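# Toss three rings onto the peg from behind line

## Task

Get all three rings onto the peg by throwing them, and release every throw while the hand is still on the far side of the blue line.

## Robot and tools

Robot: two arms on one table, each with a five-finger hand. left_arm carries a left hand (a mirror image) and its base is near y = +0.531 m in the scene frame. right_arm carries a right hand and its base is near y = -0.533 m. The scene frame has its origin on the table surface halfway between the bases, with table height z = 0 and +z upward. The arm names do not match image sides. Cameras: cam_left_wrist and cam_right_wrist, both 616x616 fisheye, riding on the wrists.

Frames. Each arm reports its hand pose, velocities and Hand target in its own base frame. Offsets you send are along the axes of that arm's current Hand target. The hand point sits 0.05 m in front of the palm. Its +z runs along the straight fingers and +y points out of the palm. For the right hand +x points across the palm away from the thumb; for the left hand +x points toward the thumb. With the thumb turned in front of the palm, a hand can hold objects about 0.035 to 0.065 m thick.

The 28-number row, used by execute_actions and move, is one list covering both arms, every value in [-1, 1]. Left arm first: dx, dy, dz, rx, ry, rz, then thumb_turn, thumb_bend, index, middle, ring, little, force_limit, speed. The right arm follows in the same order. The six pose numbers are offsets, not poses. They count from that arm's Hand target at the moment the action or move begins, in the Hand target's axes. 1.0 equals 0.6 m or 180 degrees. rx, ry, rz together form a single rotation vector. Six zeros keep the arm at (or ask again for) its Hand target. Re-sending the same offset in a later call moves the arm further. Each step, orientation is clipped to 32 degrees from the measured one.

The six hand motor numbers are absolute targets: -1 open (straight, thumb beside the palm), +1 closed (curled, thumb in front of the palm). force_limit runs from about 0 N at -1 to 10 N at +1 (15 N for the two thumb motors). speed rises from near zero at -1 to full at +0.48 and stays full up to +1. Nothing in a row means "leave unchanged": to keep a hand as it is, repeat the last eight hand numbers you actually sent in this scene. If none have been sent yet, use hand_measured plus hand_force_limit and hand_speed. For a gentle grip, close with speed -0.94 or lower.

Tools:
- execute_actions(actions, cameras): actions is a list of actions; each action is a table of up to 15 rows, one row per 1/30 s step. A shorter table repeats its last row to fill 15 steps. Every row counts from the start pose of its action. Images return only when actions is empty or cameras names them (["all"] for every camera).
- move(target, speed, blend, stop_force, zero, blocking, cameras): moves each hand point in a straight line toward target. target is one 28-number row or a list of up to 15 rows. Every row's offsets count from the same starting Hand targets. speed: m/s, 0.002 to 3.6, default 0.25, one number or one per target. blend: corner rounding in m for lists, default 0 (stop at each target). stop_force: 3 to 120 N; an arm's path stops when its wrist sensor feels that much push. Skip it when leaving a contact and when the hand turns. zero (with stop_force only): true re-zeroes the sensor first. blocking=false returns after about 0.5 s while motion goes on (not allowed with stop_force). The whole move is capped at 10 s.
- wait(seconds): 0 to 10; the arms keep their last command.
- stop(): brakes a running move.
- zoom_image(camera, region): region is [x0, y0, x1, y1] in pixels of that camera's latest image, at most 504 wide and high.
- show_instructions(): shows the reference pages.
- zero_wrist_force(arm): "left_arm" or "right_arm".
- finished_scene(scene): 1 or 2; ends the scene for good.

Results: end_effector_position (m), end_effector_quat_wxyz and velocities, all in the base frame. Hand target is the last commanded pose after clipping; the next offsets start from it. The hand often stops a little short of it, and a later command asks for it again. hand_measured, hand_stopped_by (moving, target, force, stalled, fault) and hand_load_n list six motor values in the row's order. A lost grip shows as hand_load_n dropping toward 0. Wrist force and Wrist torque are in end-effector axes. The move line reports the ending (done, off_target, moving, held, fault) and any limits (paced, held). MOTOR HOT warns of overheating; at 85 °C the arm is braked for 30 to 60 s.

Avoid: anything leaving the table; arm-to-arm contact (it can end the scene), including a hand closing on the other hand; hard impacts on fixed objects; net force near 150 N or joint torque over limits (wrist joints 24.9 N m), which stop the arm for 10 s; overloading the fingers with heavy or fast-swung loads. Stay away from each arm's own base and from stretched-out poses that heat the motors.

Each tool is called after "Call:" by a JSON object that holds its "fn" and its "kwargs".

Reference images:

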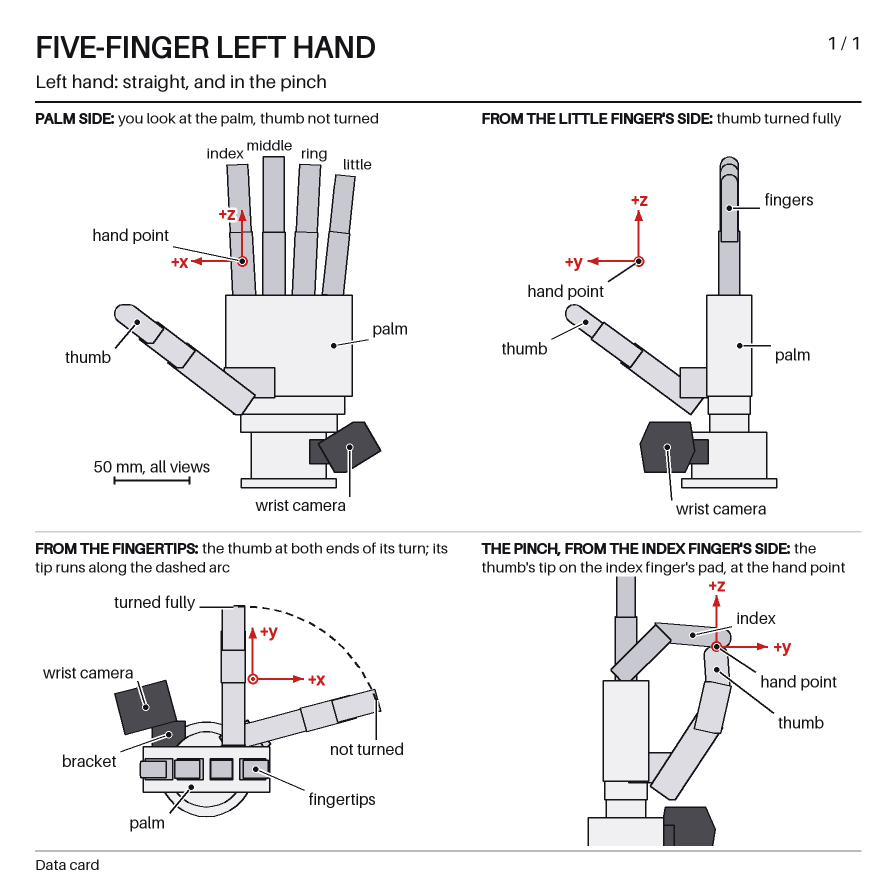

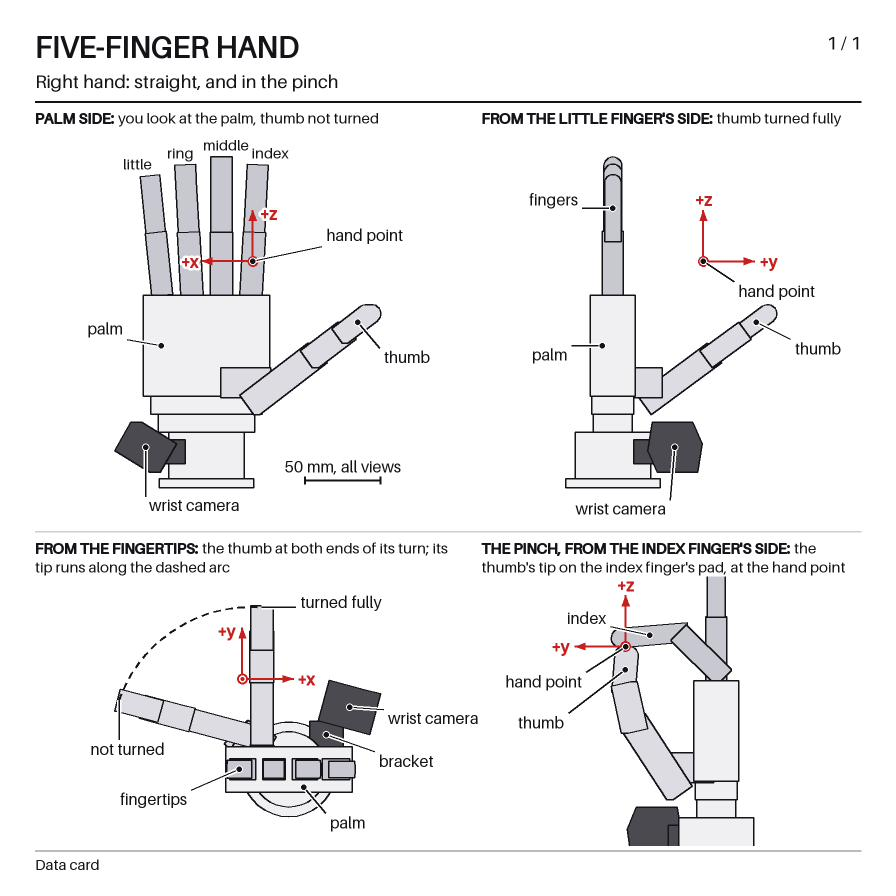

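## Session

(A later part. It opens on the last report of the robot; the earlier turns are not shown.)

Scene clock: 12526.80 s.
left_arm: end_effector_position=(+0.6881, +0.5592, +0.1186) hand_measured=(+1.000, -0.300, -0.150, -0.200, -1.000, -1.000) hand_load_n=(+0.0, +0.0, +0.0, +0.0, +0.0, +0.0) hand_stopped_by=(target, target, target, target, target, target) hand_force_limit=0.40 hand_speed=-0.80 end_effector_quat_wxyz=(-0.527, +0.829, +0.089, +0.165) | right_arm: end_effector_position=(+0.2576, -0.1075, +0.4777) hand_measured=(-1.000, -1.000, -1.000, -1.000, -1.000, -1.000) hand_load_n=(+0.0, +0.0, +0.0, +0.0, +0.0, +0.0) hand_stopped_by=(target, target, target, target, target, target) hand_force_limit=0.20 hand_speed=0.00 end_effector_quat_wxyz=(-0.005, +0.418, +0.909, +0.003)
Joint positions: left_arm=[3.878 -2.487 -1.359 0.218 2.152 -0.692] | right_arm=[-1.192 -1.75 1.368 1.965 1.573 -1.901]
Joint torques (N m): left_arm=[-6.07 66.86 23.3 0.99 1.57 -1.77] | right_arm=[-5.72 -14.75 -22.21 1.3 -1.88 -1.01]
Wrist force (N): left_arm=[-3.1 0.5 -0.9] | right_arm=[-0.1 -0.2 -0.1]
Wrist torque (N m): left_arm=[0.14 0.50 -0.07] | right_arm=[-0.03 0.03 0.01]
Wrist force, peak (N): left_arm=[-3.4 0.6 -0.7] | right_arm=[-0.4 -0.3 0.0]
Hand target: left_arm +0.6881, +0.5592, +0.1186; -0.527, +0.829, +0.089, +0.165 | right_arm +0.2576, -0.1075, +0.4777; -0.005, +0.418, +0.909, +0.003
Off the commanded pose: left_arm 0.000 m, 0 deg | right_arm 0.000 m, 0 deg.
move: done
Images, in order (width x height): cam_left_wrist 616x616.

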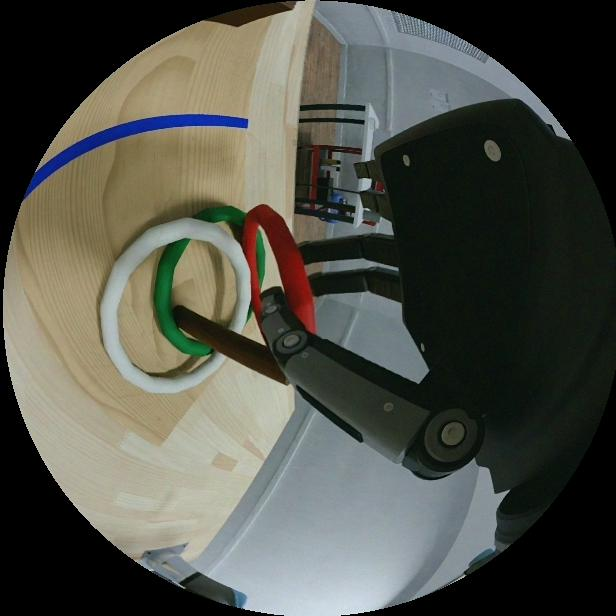

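Call:
{"fn": "move", "kwargs": {"target": [[0,0,0,0,0,0,1,-0.3,0.4,0.4,-1,-1,0.4,-0.9,0,0,0,0,0,0,-1,-1,-1,-1,-1,-1,0.2,0]], "cameras": ["cam_left_wrist"]}}

Call:
{"fn": "zoom_image", "kwargs": {"camera": "cam_left_wrist", "region": [180, 200, 380, 400]}}

Scene clock: 12535.30 s.
left_arm: end_effector_position=(+0.6881, +0.5592, +0.1186) hand_measured=(+1.000, -0.302, +0.388, +0.300, -1.000, -1.000) hand_load_n=(-0.5, +3.0, +8.0, +7.0, +0.0, +0.0) hand_stopped_by=(target, target, force, force, target, target) hand_force_limit=0.40 hand_speed=-0.90 end_effector_quat_wxyz=(-0.527, +0.829, +0.089, +0.165) | right_arm: end_effector_position=(+0.2576, -0.1075, +0.4777) hand_measured=(-1.000, -1.000, -1.000, -1.000, -1.000, -1.000) hand_load_n=(+0.0, -0.5, +0.0, +0.0, +0.0, +0.5) hand_stopped_by=(target, target, target, target, target, target) hand_force_limit=0.20 hand_speed=0.00 end_effector_quat_wxyz=(-0.005, +0.418, +0.909, +0.003)
Joint positions: left_arm=[3.878 -2.487 -1.359 0.218 2.152 -0.692] | right_arm=[-1.192 -1.75 1.368 1.965 1.573 -1.901]
Joint torques (N m): left_arm=[-2.97 66.94 11.21 1.09 1.12 -0.42] | right_arm=[-5.47 -14.86 -22.26 1.45 -1.94 -0.96]
Wrist force (N): left_arm=[-3.0 0.9 -0.7] | right_arm=[-0.1 -0.1 0.2]
Wrist torque (N m): left_arm=[0.18 0.50 -0.07] | right_arm=[-0.03 0.02 0.01]
Wrist force, peak (N): left_arm=[-3.4 0.7 -0.8] | right_arm=[-0.5 0.0 0.1]
Hand target: left_arm +0.6881, +0.5592, +0.1186; -0.527, +0.829, +0.089, +0.165 | right_arm +0.2576, -0.1075, +0.4777; -0.005, +0.418, +0.909, +0.003
Off the commanded pose: left_arm 0.000 m, 0 deg | right_arm 0.000 m, 0 deg.
move: done
Images, in order (width x height): cam_left_wrist 616x616.

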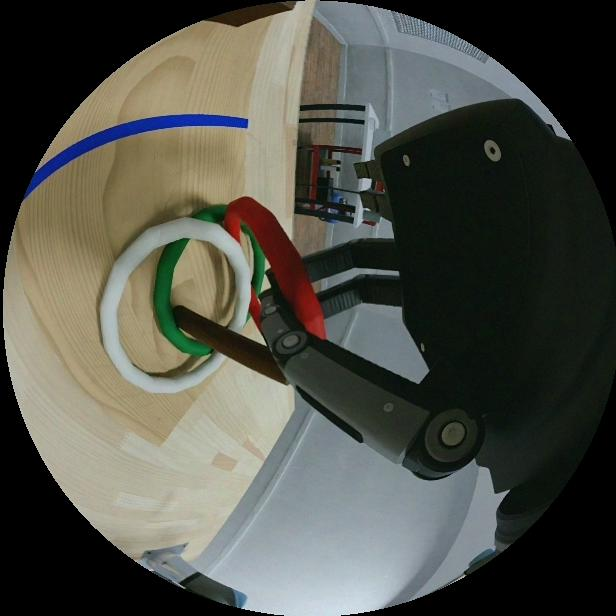

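Scaled by 2.520 from the camera's 616x616 image, which has a finer 880x880 frame.

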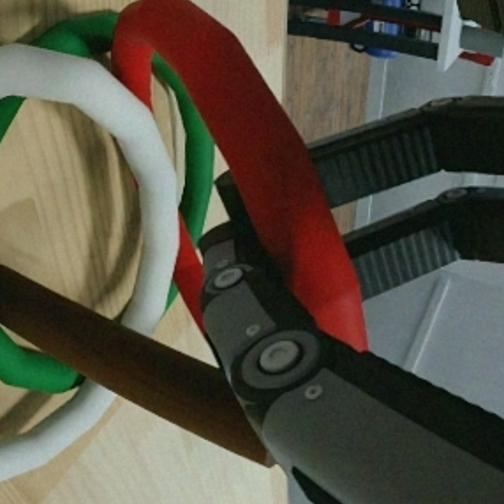

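Call:
{"fn": "move", "kwargs": {"target": [[0.0456,-0.1136,-0.0529,0,0,0,1,-0.3,0.4,0.4,-1,-1,0.4,-0.9,0,0,0,0,0,0,-1,-1,-1,-1,-1,-1,0.2,0]], "speed": 0.05, "cameras": ["cam_left_wrist"]}}

Call:
{"fn": "zoom_image", "kwargs": {"camera": "cam_left_wrist", "region": [160, 200, 380, 420]}}

Scene clock: 12561.40 s.
left_arm: end_effector_position=(+0.6859, +0.5591, +0.1988) hand_measured=(+1.000, -0.302, +0.388, +0.300, -1.000, -1.000) hand_load_n=(-0.5, +3.0, +8.5, +6.5, +0.0, +0.0) hand_stopped_by=(target, target, force, force, target, target) hand_force_limit=0.40 hand_speed=-0.90 end_effector_quat_wxyz=(-0.527, +0.829, +0.089, +0.165) end_effector_velocity=(+0.000, +0.000, -0.001) end_effector_angular_velocity=(+0.002, -0.002, -0.001) | right_arm: end_effector_position=(+0.2576, -0.1075, +0.4777) hand_measured=(-1.000, -1.000, -1.000, -1.000, -1.000, -1.000) hand_load_n=(+0.0, +0.0, +0.0, +0.0, +0.0, +0.0) hand_stopped_by=(target, target, target, target, target, target) hand_force_limit=0.20 hand_speed=0.00 end_effector_quat_wxyz=(-0.005, +0.418, +0.909, +0.003)
Joint positions: left_arm=[3.88 -2.368 -1.344 0.086 2.15 -0.691] | right_arm=[-1.192 -1.75 1.368 1.965 1.573 -1.901]
Joint velocities: left_arm=[0 -0.002 0 0.006 -0.001 0.001] | right_arm=[within noise]
Joint torques (N m): left_arm=[5.26 46.28 12.84 5.19 -0.74 1.66] | right_arm=[-5.67 -14.81 -21.99 1.38 -2 -0.97]
Wrist force (N): left_arm=[-2.9 1.2 -0.7] | right_arm=[0.0 -0.1 0.0]
Wrist torque (N m): left_arm=[0.21 0.46 -0.17] | right_arm=[-0.01 0.02 0.01]
Wrist force, peak (N): left_arm=[-3.4 1.6 -0.5] | right_arm=[-0.3 -0.3 0.4]
Hand target: left_arm +0.6859, +0.5591, +0.1985; -0.527, +0.829, +0.089, +0.165 | right_arm +0.2576, -0.1075, +0.4777; -0.005, +0.418, +0.909, +0.003
Off the commanded pose: left_arm 0.000 m, 0 deg | right_arm 0.000 m, 0 deg.
move: done
Images, in order (width x height): cam_left_wrist 616x616.

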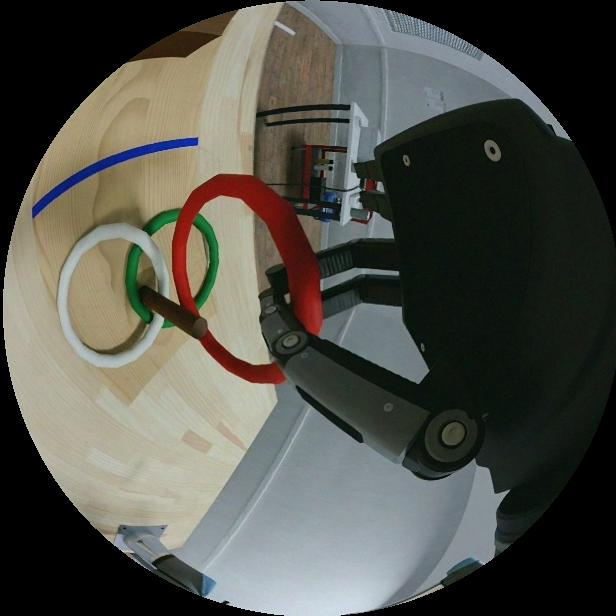

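Scaled by 2.291 from the camera's 616x616 image, which has a finer 880x880 frame.

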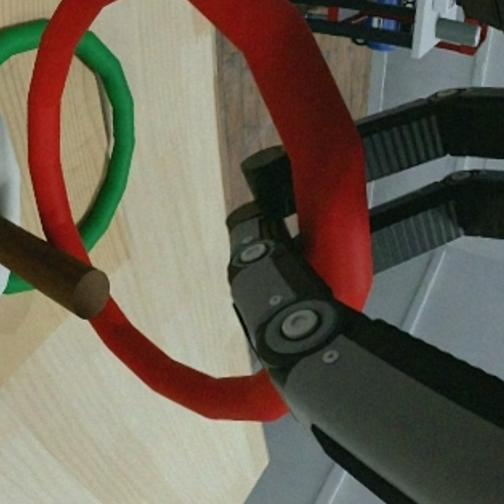

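Call:
{"fn": "move", "kwargs": {"target": [[0.0485,-0.1207,-0.0562,0,0,0,1,-0.3,0.4,0.4,-1,-1,0.4,-0.9,0,0,0,0,0,0,-1,-1,-1,-1,-1,-1,0.2,0],[-0.1711,-0.1789,-0.1201,0,-0.04696,0.1007,1,-0.3,0.4,0.4,-1,-1,0.4,-0.9,0,0,0,0,0,0,-1,-1,-1,-1,-1,-1,0.2,0]], "speed": 0.08, "blend": 0.02, "cameras": ["cam_left_wrist"]}}

Call:
{"fn": "zoom_image", "kwargs": {"camera": "cam_left_wrist", "region": [160, 200, 380, 420]}}

Scene clock: 12583.83 s.
left_arm: end_effector_position=(+0.5430, +0.5427, +0.2797) hand_measured=(+1.000, -0.302, +0.388, +0.300, -1.000, -1.000) hand_load_n=(-0.5, +3.0, +8.5, +6.5, +0.0, +0.0) hand_stopped_by=(target, target, force, force, target, target) hand_force_limit=0.40 hand_speed=-0.90 end_effector_quat_wxyz=(-0.539, +0.842, -0.004, +0.019) | right_arm: end_effector_position=(+0.2576, -0.1075, +0.4777) hand_measured=(-1.000, -1.000, -1.000, -1.000, -1.000, -1.000) hand_load_n=(+0.0, +0.0, +0.0, +0.0, +0.0, +0.0) hand_stopped_by=(target, target, target, target, target, target) hand_force_limit=0.20 hand_speed=0.00 end_effector_quat_wxyz=(-0.005, +0.418, +0.909, +0.003)
Joint positions: left_arm=[3.96 -2.05 -1.587 -0.053 2.207 -0.378] | right_arm=[-1.192 -1.75 1.368 1.965 1.573 -1.901]
Joint torques (N m): left_arm=[-6.97 35.04 27.59 3.28 -0.82 -1.98] | right_arm=[-5.06 -14.58 -22.13 1.35 -1.91 -0.92]
Wrist force (N): left_arm=[-2.5 1.1 -0.4] | right_arm=[-0.2 -0.1 0.4]
Wrist torque (N m): left_arm=[0.14 0.44 0.08] | right_arm=[-0.04 0.04 -0.01]
Wrist force, peak (N): left_arm=[-3.4 2.8 0.0] | right_arm=[-0.4 -0.4 -0.3]
Hand target: left_arm +0.5430, +0.5426, +0.2796; -0.538, +0.842, -0.004, +0.019 | right_arm +0.2576, -0.1075, +0.4777; -0.005, +0.418, +0.909, +0.003
Off the commanded pose: left_arm 0.000 m, 0 deg | right_arm 0.000 m, 0 deg.
move: done
Images, in order (width x height): cam_left_wrist 616x616.

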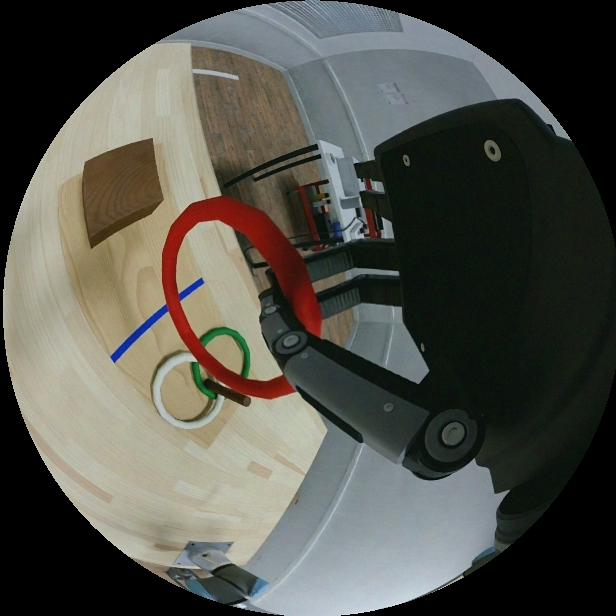

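Scaled by 2.291 from the camera's 616x616 image, which has a finer 880x880 frame.

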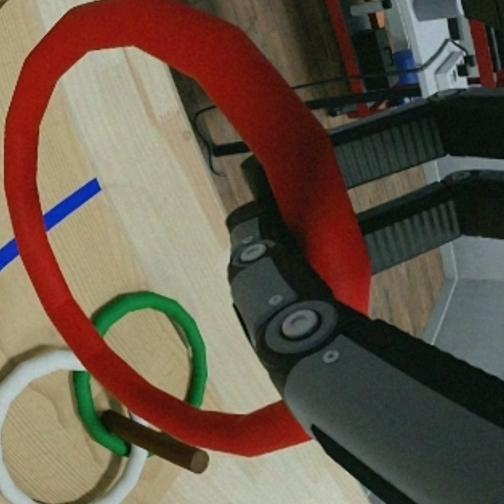

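Call:
{"fn": "move", "kwargs": {"target": [[-0.0051,0.1912,0.0432,0,0,0,1,-0.3,0.4,0.4,-1,-1,0.4,-0.9,0,0,0,0,0,0,-1,-1,-1,-1,-1,-1,0.2,0]], "speed": 0.1, "cameras": ["cam_left_wrist"]}}

Scene clock: 12622.17 s.
left_arm: end_effector_position=(+0.5424, +0.5180, +0.1645) hand_measured=(+1.000, -0.302, +0.388, +0.300, -1.000, -1.000) hand_load_n=(-0.5, +3.5, +8.5, +6.5, +0.0, +0.0) hand_stopped_by=(target, target, force, force, target, target) hand_force_limit=0.40 hand_speed=-0.90 end_effector_quat_wxyz=(-0.538, +0.842, -0.004, +0.018) | right_arm: end_effector_position=(+0.2576, -0.1075, +0.4777) hand_measured=(-1.000, -1.000, -1.000, -1.000, -1.000, -1.000) hand_load_n=(+0.0, +0.0, +0.0, +0.0, +0.0, +0.0) hand_stopped_by=(target, target, target, target, target, target) hand_force_limit=0.20 hand_speed=0.00 end_effector_quat_wxyz=(-0.005, +0.418, +0.909, +0.003)
Joint positions: left_arm=[3.931 -2.18 -1.728 0.207 2.231 -0.397] | right_arm=[-1.192 -1.75 1.368 1.965 1.573 -1.901]
Joint torques (N m): left_arm=[4.13 55.11 24.4 1.2 -0.76 1.98] | right_arm=[-5.64 -14.9 -22.35 1.33 -1.96 -0.94]
Wrist force (N): left_arm=[-2.5 1.2 -0.5] | right_arm=[-0.2 -0.2 0.1]
Wrist torque (N m): left_arm=[0.16 0.44 0.09] | right_arm=[-0.02 0.05 0.00]
Wrist force, peak (N): left_arm=[-2.8 2.5 -0.1] | right_arm=[-0.4 -0.4 0.1]
Hand target: left_arm +0.5424, +0.5180, +0.1645; -0.538, +0.842, -0.004, +0.019 | right_arm +0.2576, -0.1075, +0.4777; -0.005, +0.418, +0.909, +0.003
Off the commanded pose: left_arm 0.000 m, 0 deg | right_arm 0.000 m, 0 deg.
move: done
Images, in order (width x height): cam_left_wrist 616x616.

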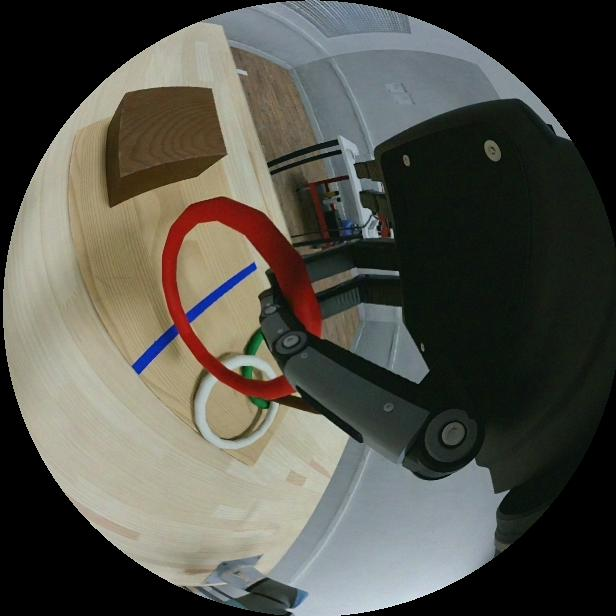

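Call:
{"fn": "move", "kwargs": {"target": [[-0.0007,0.0268,0.0124,0,0,0,1,-0.3,0.4,0.4,-1,-1,0.4,-0.9,0,0,0,0,0,0,-1,-1,-1,-1,-1,-1,0.2,0],[-0.0016,0.0693,-0.0477,0,0,0,1,-0.3,0.4,0.4,-1,-1,0.4,-0.9,0,0,0,0,0,0,-1,-1,-1,-1,-1,-1,0.2,0],[-0.0031,0.1293,-0.09,0,0,0,1,-0.3,0.4,0.4,-1,-1,0.4,-0.9,0,0,0,0,0,0,-1,-1,-1,-1,-1,-1,0.2,0],[-0.0044,0.1813,-0.1071,0,0,0,1,-0.3,0.4,0.4,-1,-1,0.4,-0.9,0,0,0,0,0,0,-1,-1,-1,-1,-1,-1,0.2,0],[-0.0058,0.2375,-0.1092,0,0,0,1,-0.3,0.4,0.4,-1,-1,0.4,-0.9,0,0,0,0,0,0,-1,-1,-1,-1,-1,-1,0.2,0]], "speed": 0.06, "blend": 0.01, "cameras": ["cam_left_wrist"]}}

Call:
{"fn": "zoom_image", "kwargs": {"camera": "cam_left_wrist", "region": [160, 140, 380, 360]}}

Scene clock: 12643.40 s.
left_arm: end_effector_position=(+0.5385, +0.3987, +0.0625) hand_measured=(+1.000, -0.302, +0.388, +0.300, -1.000, -1.000) hand_load_n=(-0.5, +3.0, +8.0, +6.5, +0.0, +0.0) hand_stopped_by=(target, target, force, force, target, target) hand_force_limit=0.40 hand_speed=-0.90 end_effector_quat_wxyz=(-0.538, +0.842, -0.004, +0.018) end_effector_velocity=(+0.000, +0.001, +0.001) end_effector_angular_velocity=(-0.002, +0.002, -0.002) | right_arm: end_effector_position=(+0.2576, -0.1075, +0.4777) hand_measured=(-1.000, -1.000, -1.000, -1.000, -1.000, -1.000) hand_load_n=(+0.0, +0.0, +0.0, +0.0, +0.0, +0.0) hand_stopped_by=(target, target, target, target, target, target) hand_force_limit=0.20 hand_speed=0.00 end_effector_quat_wxyz=(-0.005, +0.418, +0.909, +0.003)
Joint positions: left_arm=[3.771 -2.272 -1.948 0.439 2.364 -0.518] | right_arm=[-1.192 -1.75 1.368 1.965 1.573 -1.901]
Joint velocities: left_arm=[0.002 0.003 0.002 -0.005 -0.003 0.003] | right_arm=[within noise]
Joint torques (N m): left_arm=[5.46 55.15 19.67 0.34 -0.8 1.93] | right_arm=[-5.62 -14.62 -22.06 1.35 -1.99 -0.9]
Wrist force (N): left_arm=[-2.7 0.5 -0.4] | right_arm=[-0.2 -0.3 0.0]
Wrist torque (N m): left_arm=[0.10 0.48 0.06] | right_arm=[-0.04 0.06 -0.02]
Wrist force, peak (N): left_arm=[-2.9 1.5 -0.8] | right_arm=[-0.6 0.0 -0.1]
Hand target: left_arm +0.5385, +0.3988, +0.0626; -0.538, +0.842, -0.004, +0.019 | right_arm +0.2576, -0.1075, +0.4777; -0.005, +0.418, +0.909, +0.003
Off the commanded pose: left_arm 0.000 m, 0 deg | right_arm 0.000 m, 0 deg.
move: done; blend cut to 0.0089 m at target 1
Images, in order (width x height): cam_left_wrist 616x616.

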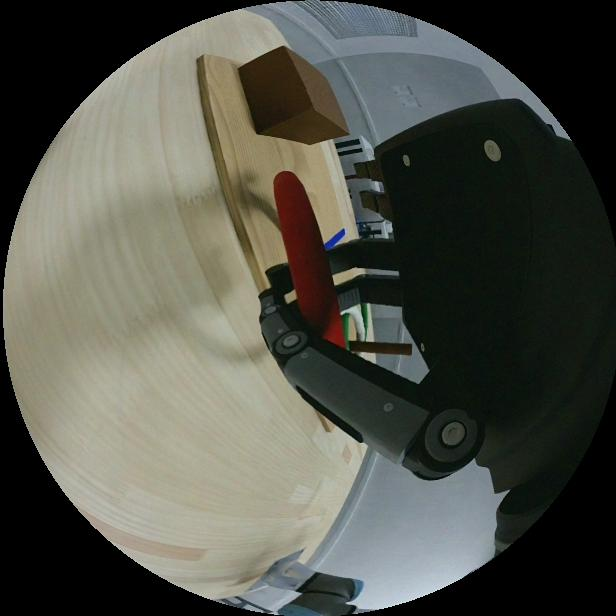

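Scaled by 2.291 from the camera's 616x616 image, which has a finer 880x880 frame.

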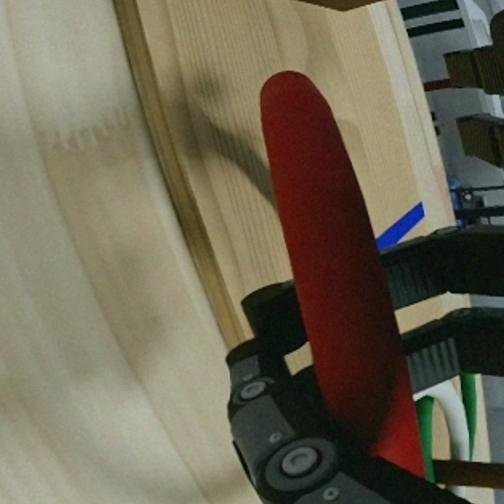

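Call:
{"fn": "move", "kwargs": {"target": [[-0.0015,0.0523,0.0132,0,0,0,1,-0.3,0.4,0.4,-1,-1,0.4,-0.9,0,0,0,0,0,0,-1,-1,-1,-1,-1,-1,0.2,0]], "speed": 0.03, "stop_force": 3, "cameras": ["cam_left_wrist"]}}

Call:
{"fn": "zoom_image", "kwargs": {"camera": "cam_left_wrist", "region": [200, 140, 400, 340]}}

Scene clock: 12653.03 s.
left_arm: end_effector_position=(+0.5383, +0.3929, +0.0308) hand_measured=(+1.000, -0.302, +0.388, +0.300, -1.000, -1.000) hand_load_n=(-0.5, +3.0, +8.5, +6.5, +0.0, +0.0) hand_stopped_by=(target, target, force, force, target, target) hand_force_limit=0.40 hand_speed=-0.90 end_effector_quat_wxyz=(-0.538, +0.842, -0.004, +0.019) | right_arm: end_effector_position=(+0.2576, -0.1075, +0.4777) hand_measured=(-1.000, -1.000, -1.000, -1.000, -1.000, -1.000) hand_load_n=(+0.0, -0.5, +0.0, +0.0, +0.0, +0.0) hand_stopped_by=(target, target, target, target, target, target) hand_force_limit=0.20 hand_speed=0.00 end_effector_quat_wxyz=(-0.005, +0.418, +0.909, +0.003)
Joint positions: left_arm=[3.762 -2.341 -1.949 0.502 2.371 -0.525] | right_arm=[-1.192 -1.75 1.368 1.965 1.573 -1.901]
Joint torques (N m): left_arm=[3.79 56.76 18.46 0.33 -0.57 1.95] | right_arm=[-5.21 -14.32 -21.92 1.34 -1.92 -0.9]
Wrist force (N): left_arm=[-2.9 0.9 -0.6] | right_arm=[0.0 -0.1 -0.1]
Wrist torque (N m): left_arm=[0.16 0.50 0.04] | right_arm=[-0.01 0.03 0.01]
Wrist force, peak (N): left_arm=[-3.1 0.9 -0.6] | right_arm=[-0.4 -0.3 0.3]
Hand target: left_arm +0.5383, +0.3929, +0.0308; -0.538, +0.842, -0.004, +0.019 | right_arm +0.2576, -0.1075, +0.4777; -0.005, +0.418, +0.909, +0.003
Off the commanded pose: left_arm 0.000 m, 0 deg | right_arm 0.000 m, 0 deg.
move: done
Images, in order (width x height): cam_left_wrist 616x616.

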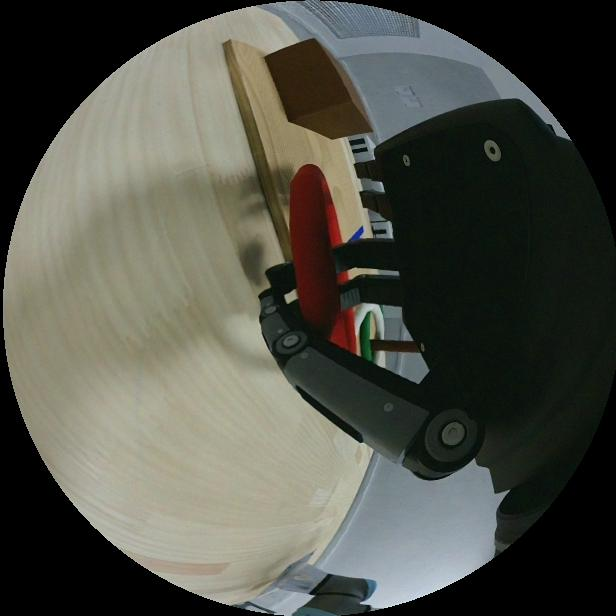

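Scaled by 2.520 from the camera's 616x616 image, which has a finer 880x880 frame.

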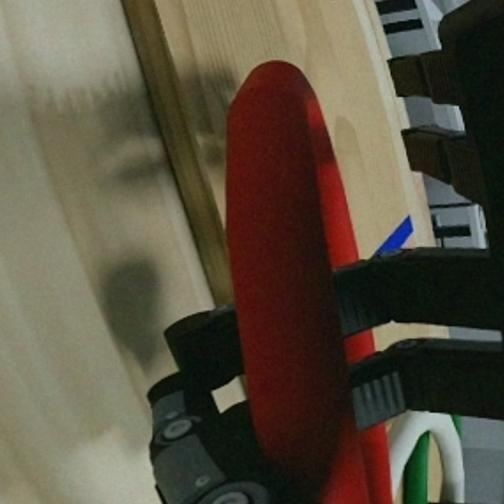

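Call:
{"fn": "move", "kwargs": {"target": [[0,0,0,0,0,0,1,-0.3,0,-0.05,-0.65,-0.65,0.4,-0.8,0,0,0,0,0,0,-1,-1,-1,-1,-1,-1,0.2,0]], "cameras": ["cam_left_wrist"]}}

Call:
{"fn": "zoom_image", "kwargs": {"camera": "cam_left_wrist", "region": [200, 140, 400, 340]}}

Scene clock: 12662.17 s.
left_arm: end_effector_position=(+0.5383, +0.3929, +0.0308) hand_measured=(+1.000, -0.300, +0.000, -0.050, -0.650, -0.650) hand_load_n=(+0.0, +0.0, +0.0, +0.0, +0.0, +0.0) hand_stopped_by=(target, target, target, target, target, target) hand_force_limit=0.40 hand_speed=-0.80 end_effector_quat_wxyz=(-0.538, +0.842, -0.004, +0.019) | right_arm: end_effector_position=(+0.2576, -0.1075, +0.4777) hand_measured=(-1.000, -1.000, -1.000, -1.000, -1.000, -1.000) hand_load_n=(+0.0, +0.0, +0.0, +0.0, +0.0, +0.0) hand_stopped_by=(target, target, target, target, target, target) hand_force_limit=0.20 hand_speed=0.00 end_effector_quat_wxyz=(-0.005, +0.418, +0.909, +0.003)
Joint positions: left_arm=[3.762 -2.341 -1.949 0.502 2.371 -0.525] | right_arm=[-1.192 -1.75 1.368 1.965 1.573 -1.901]
Joint torques (N m): left_arm=[3.45 56.15 17.89 0.95 -0.66 1.84] | right_arm=[-5.74 -14.73 -22.08 1.46 -1.95 -0.9]
Wrist force (N): left_arm=[-2.8 0.8 -0.5] | right_arm=[-0.1 0.2 -0.1]
Wrist torque (N m): left_arm=[0.14 0.49 0.05] | right_arm=[0.03 0.04 0.01]
Wrist force, peak (N): left_arm=[-3.0 1.0 -0.6] | right_arm=[-0.2 -0.3 0.4]
Hand target: left_arm +0.5383, +0.3929, +0.0308; -0.538, +0.842, -0.004, +0.019 | right_arm +0.2576, -0.1075, +0.4777; -0.005, +0.418, +0.909, +0.003
Off the commanded pose: left_arm 0.000 m, 0 deg | right_arm 0.000 m, 0 deg.
move: done
Images, in order (width x height): cam_left_wrist 616x616.

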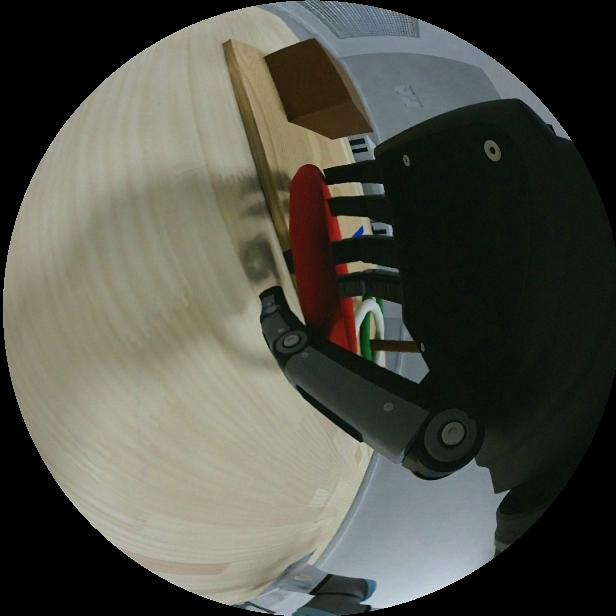

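Scaled by 2.520 from the camera's 616x616 image, which has a finer 880x880 frame.

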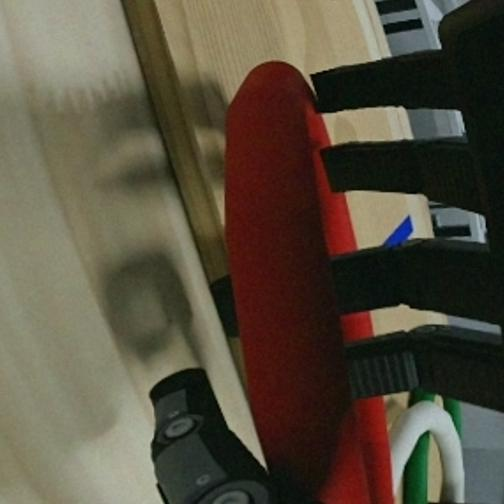

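Call:
{"fn": "move", "kwargs": {"target": [[0,0,0,0,0,0,1,-0.45,-0.3,-0.3,-0.65,-0.65,0.4,-0.8,0,0,0,0,0,0,-1,-1,-1,-1,-1,-1,0.2,0]], "cameras": ["cam_left_wrist"]}}

Call:
{"fn": "zoom_image", "kwargs": {"camera": "cam_left_wrist", "region": [200, 140, 400, 340]}}

Scene clock: 12672.13 s.
left_arm: end_effector_position=(+0.5383, +0.3929, +0.0308) hand_measured=(+1.000, -0.450, -0.300, -0.300, -0.650, -0.650) hand_load_n=(+0.0, +0.0, +0.0, +0.0, +0.0, +0.0) hand_stopped_by=(target, target, target, target, target, target) hand_force_limit=0.40 hand_speed=-0.80 end_effector_quat_wxyz=(-0.538, +0.842, -0.004, +0.019) | right_arm: end_effector_position=(+0.2576, -0.1075, +0.4777) hand_measured=(-1.000, -1.000, -1.000, -1.000, -1.000, -1.000) hand_load_n=(+0.0, +0.0, +0.0, +0.0, +0.0, +0.0) hand_stopped_by=(target, target, target, target, target, target) hand_force_limit=0.20 hand_speed=0.00 end_effector_quat_wxyz=(-0.005, +0.418, +0.909, +0.003)
Joint positions: left_arm=[3.762 -2.341 -1.949 0.502 2.371 -0.525] | right_arm=[-1.192 -1.75 1.368 1.965 1.573 -1.901]
Joint torques (N m): left_arm=[3.27 53.64 11.96 1.66 -0.5 1.78] | right_arm=[-5.91 -14.51 -21.61 1.36 -1.93 -0.9]
Wrist force (N): left_arm=[-3.0 0.8 -0.6] | right_arm=[-0.1 -0.2 -0.1]
Wrist torque (N m): left_arm=[0.14 0.51 0.03] | right_arm=[-0.02 0.04 0.00]
Wrist force, peak (N): left_arm=[-3.2 0.9 -0.7] | right_arm=[-0.3 -0.5 0.0]
Hand target: left_arm +0.5383, +0.3929, +0.0308; -0.538, +0.842, -0.004, +0.019 | right_arm +0.2576, -0.1075, +0.4777; -0.005, +0.418, +0.909, +0.003
Off the commanded pose: left_arm 0.000 m, 0 deg | right_arm 0.000 m, 0 deg.
move: done
Images, in order (width x height): cam_left_wrist 616x616.

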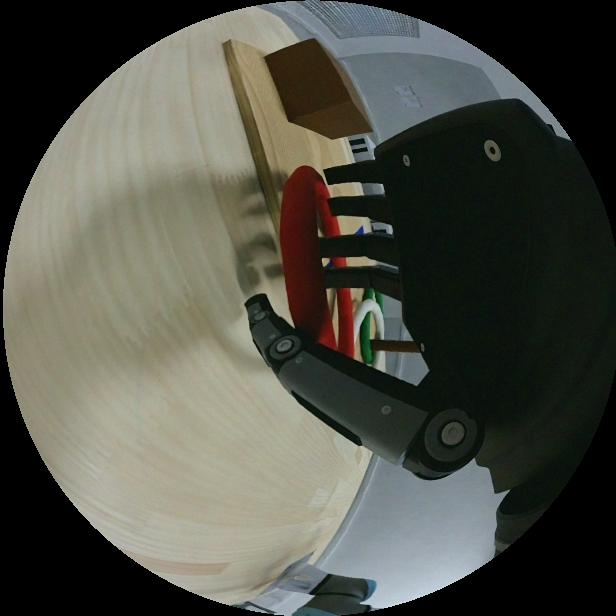

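Scaled by 2.520 from the camera's 616x616 image, which has a finer 880x880 frame.

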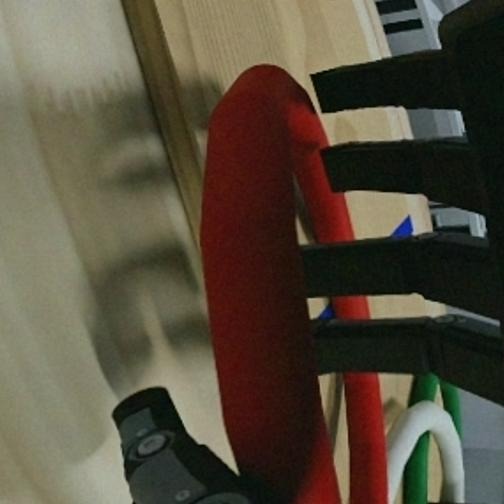

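Call:
{"fn": "move", "kwargs": {"target": [[0,0,0,0,0,0,1,-0.8,-0.6,-0.6,-0.7,-0.7,0.4,-0.6,0,0,0,0,0,0,-1,-1,-1,-1,-1,-1,0.2,0]], "cameras": ["cam_left_wrist"]}}

Call:
{"fn": "zoom_image", "kwargs": {"camera": "cam_left_wrist", "region": [200, 140, 400, 340]}}

Scene clock: 12682.47 s.
left_arm: end_effector_position=(+0.5383, +0.3929, +0.0308) hand_measured=(+1.000, -0.800, -0.600, -0.600, -0.700, -0.700) hand_load_n=(+0.0, +0.0, +0.5, +0.0, +0.0, +0.0) hand_stopped_by=(target, target, target, target, target, target) hand_force_limit=0.40 hand_speed=-0.60 end_effector_quat_wxyz=(-0.538, +0.842, -0.004, +0.019) | right_arm: end_effector_position=(+0.2576, -0.1075, +0.4777) hand_measured=(-1.000, -1.000, -1.000, -1.000, -1.000, -1.000) hand_load_n=(+0.0, +0.0, +0.0, +0.0, +0.0, +0.0) hand_stopped_by=(target, target, target, target, target, target) hand_force_limit=0.20 hand_speed=0.00 end_effector_quat_wxyz=(-0.005, +0.418, +0.909, +0.003)
Joint positions: left_arm=[3.762 -2.341 -1.949 0.502 2.371 -0.525] | right_arm=[-1.192 -1.75 1.368 1.965 1.573 -1.901]
Joint torques (N m): left_arm=[3.47 51.34 6.7 2.33 -0.37 1.8] | right_arm=[-5.49 -14.65 -22.21 1.32 -1.99 -0.96]
Wrist force (N): left_arm=[-2.9 0.4 -0.7] | right_arm=[-0.1 0.1 0.0]
Wrist torque (N m): left_arm=[0.13 0.49 0.05] | right_arm=[0.02 0.03 0.01]
Wrist force, peak (N): left_arm=[-3.0 0.8 -0.8] | right_arm=[-0.4 -0.3 0.1]
Hand target: left_arm +0.5383, +0.3929, +0.0308; -0.538, +0.842, -0.004, +0.019 | right_arm +0.2576, -0.1075, +0.4777; -0.005, +0.418, +0.909, +0.003
Off the commanded pose: left_arm 0.000 m, 0 deg | right_arm 0.000 m, 0 deg.
move: done
Images, in order (width x height): cam_left_wrist 616x616.

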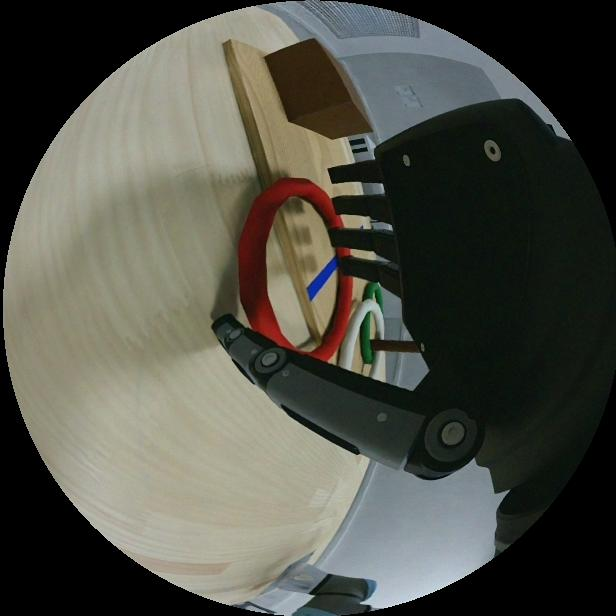

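Scaled by 2.520 from the camera's 616x616 image, which has a finer 880x880 frame.

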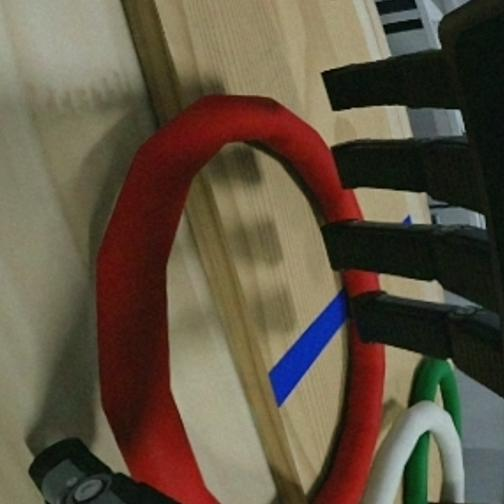

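Call:
{"fn": "move", "kwargs": {"target": [[0.005,-0.1815,-0.0841,0,0,0,1,-0.8,-0.6,-0.6,-0.7,-0.7,0.4,-0.6,0,0,0,0,0,0,-1,-1,-1,-1,-1,-1,0.2,0]], "speed": 0.12, "cameras": ["cam_left_wrist"]}}

Call:
{"fn": "zoom_image", "kwargs": {"camera": "cam_left_wrist", "region": [140, 160, 340, 360]}}

Scene clock: 12695.27 s.
left_arm: end_effector_position=(+0.5381, +0.3928, +0.1509) hand_measured=(+1.000, -0.800, -0.600, -0.600, -0.700, -0.700) hand_load_n=(+0.0, +0.0, +0.0, +0.0, +0.0, +0.0) hand_stopped_by=(target, target, target, target, target, target) hand_force_limit=0.40 hand_speed=-0.60 end_effector_quat_wxyz=(-0.538, +0.842, -0.004, +0.019) | right_arm: end_effector_position=(+0.2576, -0.1075, +0.4777) hand_measured=(-1.000, -1.000, -1.000, -1.000, -1.000, -1.000) hand_load_n=(+0.0, +0.0, +0.0, +0.0, +0.0, +0.0) hand_stopped_by=(target, target, target, target, target, target) hand_force_limit=0.20 hand_speed=0.00 end_effector_quat_wxyz=(-0.005, +0.418, +0.909, +0.003)
Joint positions: left_arm=[3.762 -2.081 -1.944 0.238 2.371 -0.525] | right_arm=[-1.192 -1.75 1.368 1.965 1.573 -1.901]
Joint torques (N m): left_arm=[5.15 41.67 7 3.36 -0.34 -2.08] | right_arm=[-5.8 -14.55 -22.09 1.37 -2.01 -0.86]
Wrist force (N): left_arm=[-2.9 0.2 -0.4] | right_arm=[-0.1 0.0 -0.1]
Wrist torque (N m): left_arm=[0.07 0.51 0.03] | right_arm=[0.01 0.04 0.01]
Wrist force, peak (N): left_arm=[-2.8 1.9 0.1] | right_arm=[-0.2 -0.5 0.0]
Hand target: left_arm +0.5381, +0.3928, +0.1509; -0.538, +0.842, -0.004, +0.019 | right_arm +0.2576, -0.1075, +0.4777; -0.005, +0.418, +0.909, +0.003
Off the commanded pose: left_arm 0.000 m, 0 deg | right_arm 0.000 m, 0 deg.
move: done
Images, in order (width x height): cam_left_wrist 616x616.

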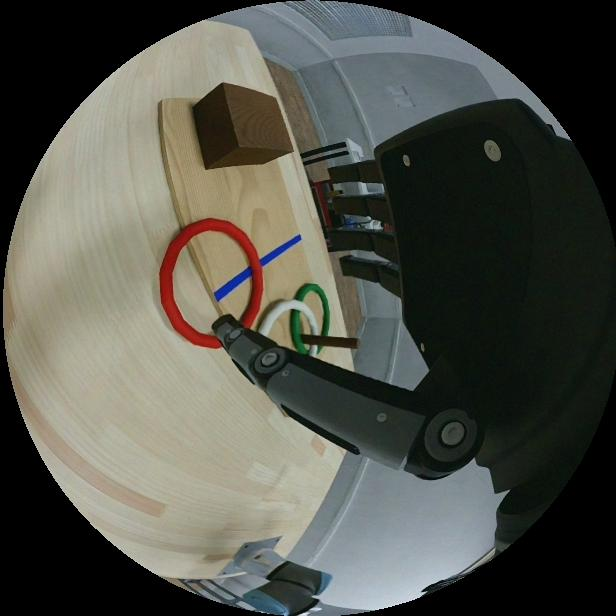

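Scaled by 2.520 from the camera's 616x616 image, which has a finer 880x880 frame.

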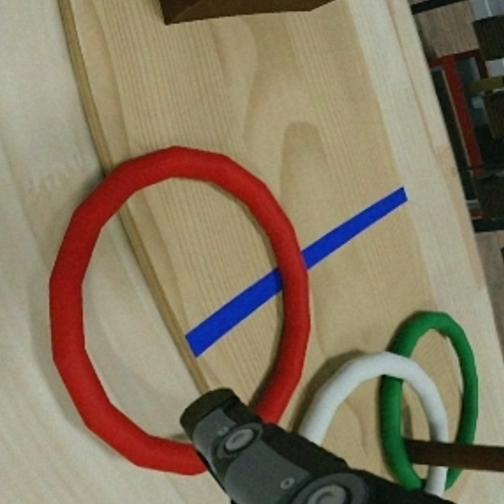

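Call:
{"fn": "move", "kwargs": {"target": [[0,0,0,0,0,0,1,-0.45,0,-0.05,-0.65,-0.65,0.4,-0.3,0,0,0,0,0,0,-1,-1,-1,-1,-1,-1,0.2,0],[0.0111,0.1728,0.0673,0,0,0,1,-0.45,0,-0.05,-0.65,-0.65,0.4,-0.3,0,0,0,0,0,0,-1,-1,-1,-1,-1,-1,0.2,0]], "speed": 0.06, "cameras": ["cam_left_wrist"]}}

Call:
{"fn": "zoom_image", "kwargs": {"camera": "cam_left_wrist", "region": [200, 150, 380, 330]}}

Scene clock: 12720.40 s.
left_arm: end_effector_position=(+0.5476, +0.3856, +0.0401) hand_measured=(+1.000, -0.450, +0.000, -0.050, -0.650, -0.650) hand_load_n=(+0.0, +0.0, +0.0, +0.0, +0.0, +0.0) hand_stopped_by=(target, target, target, target, target, target) hand_force_limit=0.40 hand_speed=-0.30 end_effector_quat_wxyz=(-0.539, +0.842, -0.004, +0.019) end_effector_velocity=(+0.001, -0.001, +0.001) end_effector_angular_velocity=(-0.002, +0.001, -0.002) | right_arm: end_effector_position=(+0.2576, -0.1075, +0.4777) hand_measured=(-1.000, -1.000, -1.000, -1.000, -1.000, -1.000) hand_load_n=(+0.0, +0.0, +0.5, +0.0, +0.0, +0.0) hand_stopped_by=(target, target, target, target, target, target) hand_force_limit=0.20 hand_speed=0.00 end_effector_quat_wxyz=(-0.005, +0.418, +0.909, +0.003)
Joint positions: left_arm=[3.741 -2.323 -1.937 0.459 2.388 -0.544] | right_arm=[-1.192 -1.75 1.368 1.965 1.573 -1.901]
Joint velocities: left_arm=[-0.001 0.004 0 -0.006 -0.001 0] | right_arm=[within noise]
Joint torques (N m): left_arm=[2.16 56.44 4.44 0.2 0.81 0.53] | right_arm=[-5.65 -14.54 -22.58 1.4 -2.02 -0.9]
Wrist force (N): left_arm=[-2.8 0.3 -0.7] | right_arm=[-0.1 0.1 0.1]
Wrist torque (N m): left_arm=[0.12 0.48 0.06] | right_arm=[0.01 0.03 0.02]
Wrist force, peak (N): left_arm=[-3.1 0.6 -0.7] | right_arm=[-0.4 -0.4 0.0]
Hand target: left_arm +0.5475, +0.3856, +0.0400; -0.538, +0.842, -0.004, +0.019 | right_arm +0.2576, -0.1075, +0.4777; -0.005, +0.418, +0.909, +0.003
Off the commanded pose: left_arm 0.000 m, 0 deg | right_arm 0.000 m, 0 deg.
move: done
Images, in order (width x height): cam_left_wrist 616x616.

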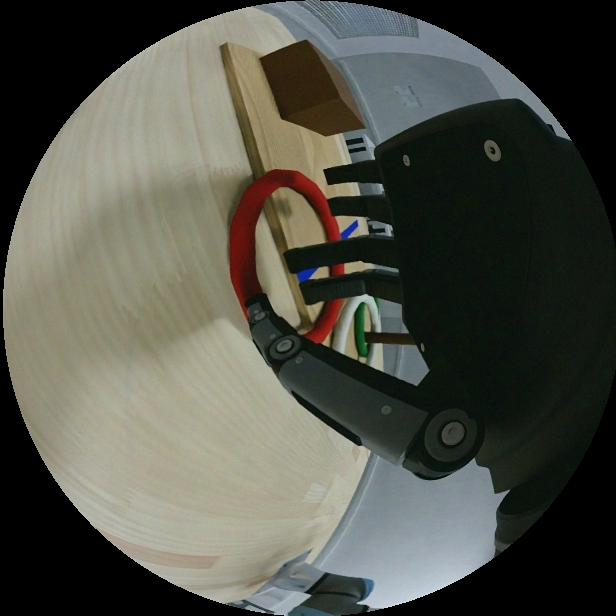

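Scaled by 2.800 from the camera's 616x616 image, which has a finer 880x880 frame.

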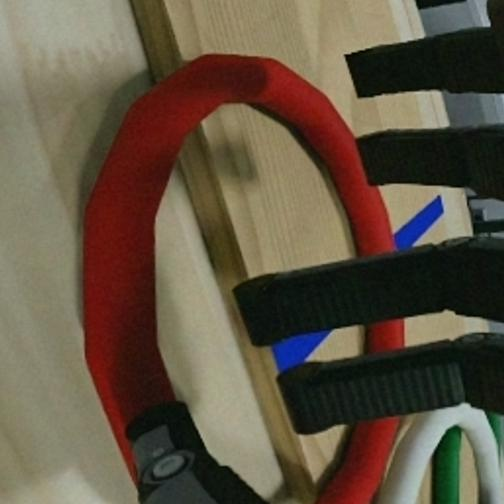

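Call:
{"fn": "move", "kwargs": {"target": [[-0.0152,0.008,-0.0182,0,0,0,1,-0.45,0,-0.05,-0.65,-0.65,0.4,-0.3,0,0,0,0,0,0,-1,-1,-1,-1,-1,-1,0.2,0]], "speed": 0.05, "cameras": ["cam_left_wrist"]}}

Call:
{"fn": "zoom_image", "kwargs": {"camera": "cam_left_wrist", "region": [200, 150, 380, 330]}}

Scene clock: 12749.77 s.
left_arm: end_effector_position=(+0.5381, +0.3739, +0.0402) hand_measured=(+1.000, -0.450, +0.000, -0.050, -0.650, -0.650) hand_load_n=(+0.0, +0.0, +0.0, +0.0, +0.0, -0.5) hand_stopped_by=(target, target, target, target, target, target) hand_force_limit=0.40 hand_speed=-0.30 end_effector_quat_wxyz=(-0.539, +0.842, -0.004, +0.019) end_effector_velocity=(+0.002, +0.001, +0.001) end_effector_angular_velocity=(+0.001, -0.001, -0.001) | right_arm: end_effector_position=(+0.2576, -0.1075, +0.4777) hand_measured=(-1.000, -1.000, -1.000, -1.000, -1.000, -1.000) hand_load_n=(+0.0, +0.0, +0.0, +0.0, +0.0, +0.0) hand_stopped_by=(target, target, target, target, target, target) hand_force_limit=0.20 hand_speed=0.00 end_effector_quat_wxyz=(-0.005, +0.418, +0.909, +0.003)
Joint positions: left_arm=[3.732 -2.307 -1.978 0.478 2.395 -0.552] | right_arm=[-1.192 -1.75 1.368 1.965 1.573 -1.901]
Joint velocities: left_arm=[0 -0.001 0.005 -0.003 0 0] | right_arm=[within noise]
Joint torques (N m): left_arm=[3.3 36.59 17.84 1.18 0 0.03] | right_arm=[-6.25 -14.48 -22.07 1.42 -1.87 -0.82]
Wrist force (N): left_arm=[-2.6 0.4 -0.5] | right_arm=[-0.2 -0.2 0.1]
Wrist torque (N m): left_arm=[0.11 0.45 0.07] | right_arm=[-0.04 0.05 0.00]
Wrist force, peak (N): left_arm=[-3.1 0.5 -0.7] | right_arm=[-0.4 -0.3 0.0]
Hand target: left_arm +0.5381, +0.3740, +0.0400; -0.538, +0.842, -0.004, +0.019 | right_arm +0.2576, -0.1075, +0.4777; -0.005, +0.418, +0.909, +0.003
Off the commanded pose: left_arm 0.000 m, 0 deg | right_arm 0.000 m, 0 deg.
move: done
Images, in order (width x height): cam_left_wrist 616x616.

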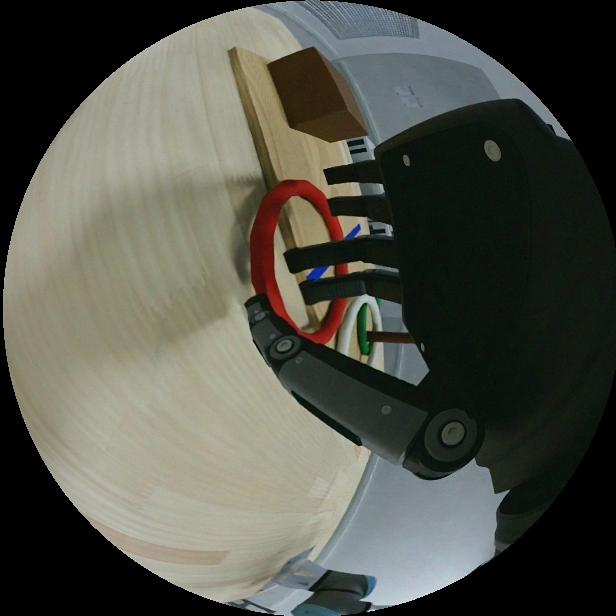

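Scaled by 2.800 from the camera's 616x616 image, which has a finer 880x880 frame.

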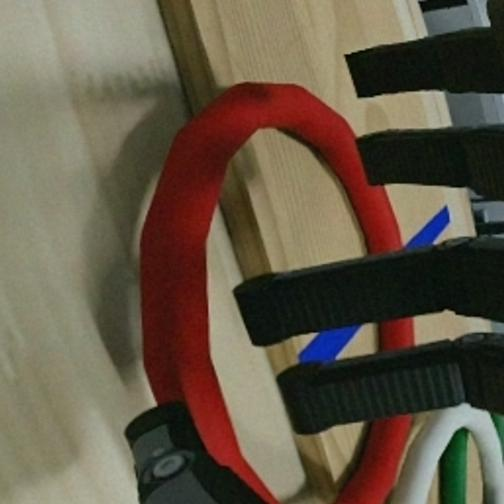

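Call:
{"fn": "move", "kwargs": {"target": [[-0.0006,0.0219,0.0102,0,0,0,1,-0.45,0,-0.05,-0.65,-0.65,0.4,-0.3,0,0,0,0,0,0,-1,-1,-1,-1,-1,-1,0.2,0]], "speed": 0.03, "stop_force": 3, "cameras": ["cam_left_wrist"]}}

Call:
{"fn": "zoom_image", "kwargs": {"camera": "cam_left_wrist", "region": [200, 150, 380, 330]}}

Scene clock: 12755.03 s.
left_arm: end_effector_position=(+0.5381, +0.3740, +0.0255) hand_measured=(+1.000, -0.450, +0.000, -0.050, -0.650, -0.650) hand_load_n=(+0.0, +0.0, +0.0, +0.0, +0.0, +0.0) hand_stopped_by=(target, target, target, target, target, target) hand_force_limit=0.40 hand_speed=-0.30 end_effector_quat_wxyz=(-0.538, +0.842, -0.004, +0.019) | right_arm: end_effector_position=(+0.2576, -0.1075, +0.4777) hand_measured=(-1.000, -1.000, -1.000, -1.000, -1.000, -1.000) hand_load_n=(+0.0, -0.5, +0.0, +0.0, +0.0, +0.0) hand_stopped_by=(target, target, target, target, target, target) hand_force_limit=0.20 hand_speed=0.00 end_effector_quat_wxyz=(-0.005, +0.418, +0.909, +0.003)
Joint positions: left_arm=[3.732 -2.342 -1.972 0.507 2.394 -0.552] | right_arm=[-1.192 -1.75 1.368 1.965 1.573 -1.901]
Joint torques (N m): left_arm=[5.18 56.25 2.41 0.22 -0.45 1.95] | right_arm=[-5.89 -14.42 -22.04 1.37 -1.93 -0.84]
Wrist force (N): left_arm=[-2.7 0.5 -0.6] | right_arm=[0.0 -0.2 0.1]
Wrist torque (N m): left_arm=[0.13 0.46 0.06] | right_arm=[-0.05 0.02 0.01]
Wrist force, peak (N): left_arm=[-3.0 0.4 -0.6] | right_arm=[-0.2 0.0 0.5]
Hand target: left_arm +0.5381, +0.3740, +0.0255; -0.538, +0.842, -0.004, +0.019 | right_arm +0.2576, -0.1075, +0.4777; -0.005, +0.418, +0.909, +0.003
Off the commanded pose: left_arm 0.000 m, 0 deg | right_arm 0.000 m, 0 deg.
move: done
Images, in order (width x height): cam_left_wrist 616x616.

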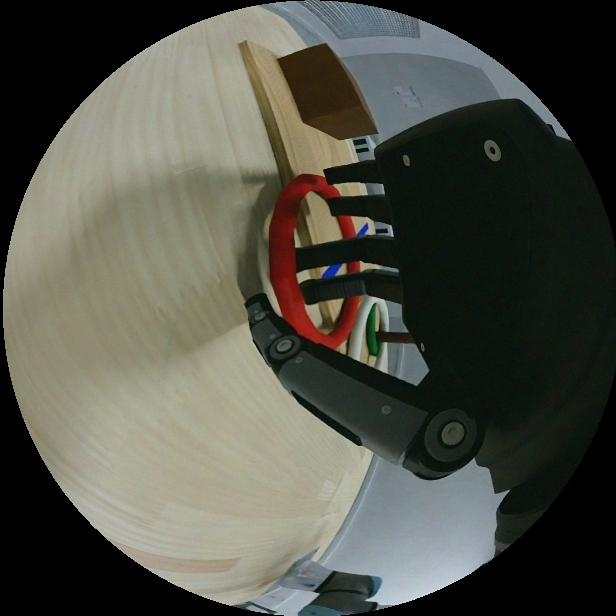

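Scaled by 2.800 from the camera's 616x616 image, which has a finer 880x880 frame.

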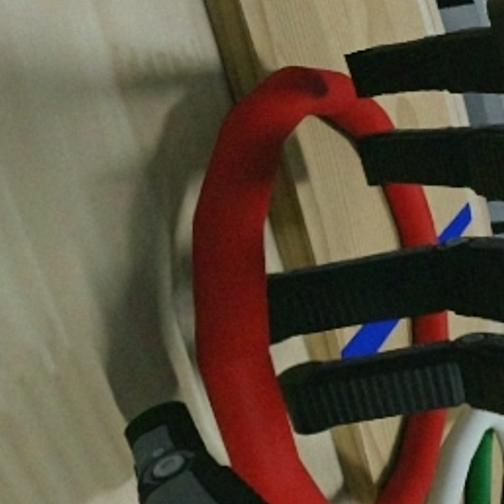

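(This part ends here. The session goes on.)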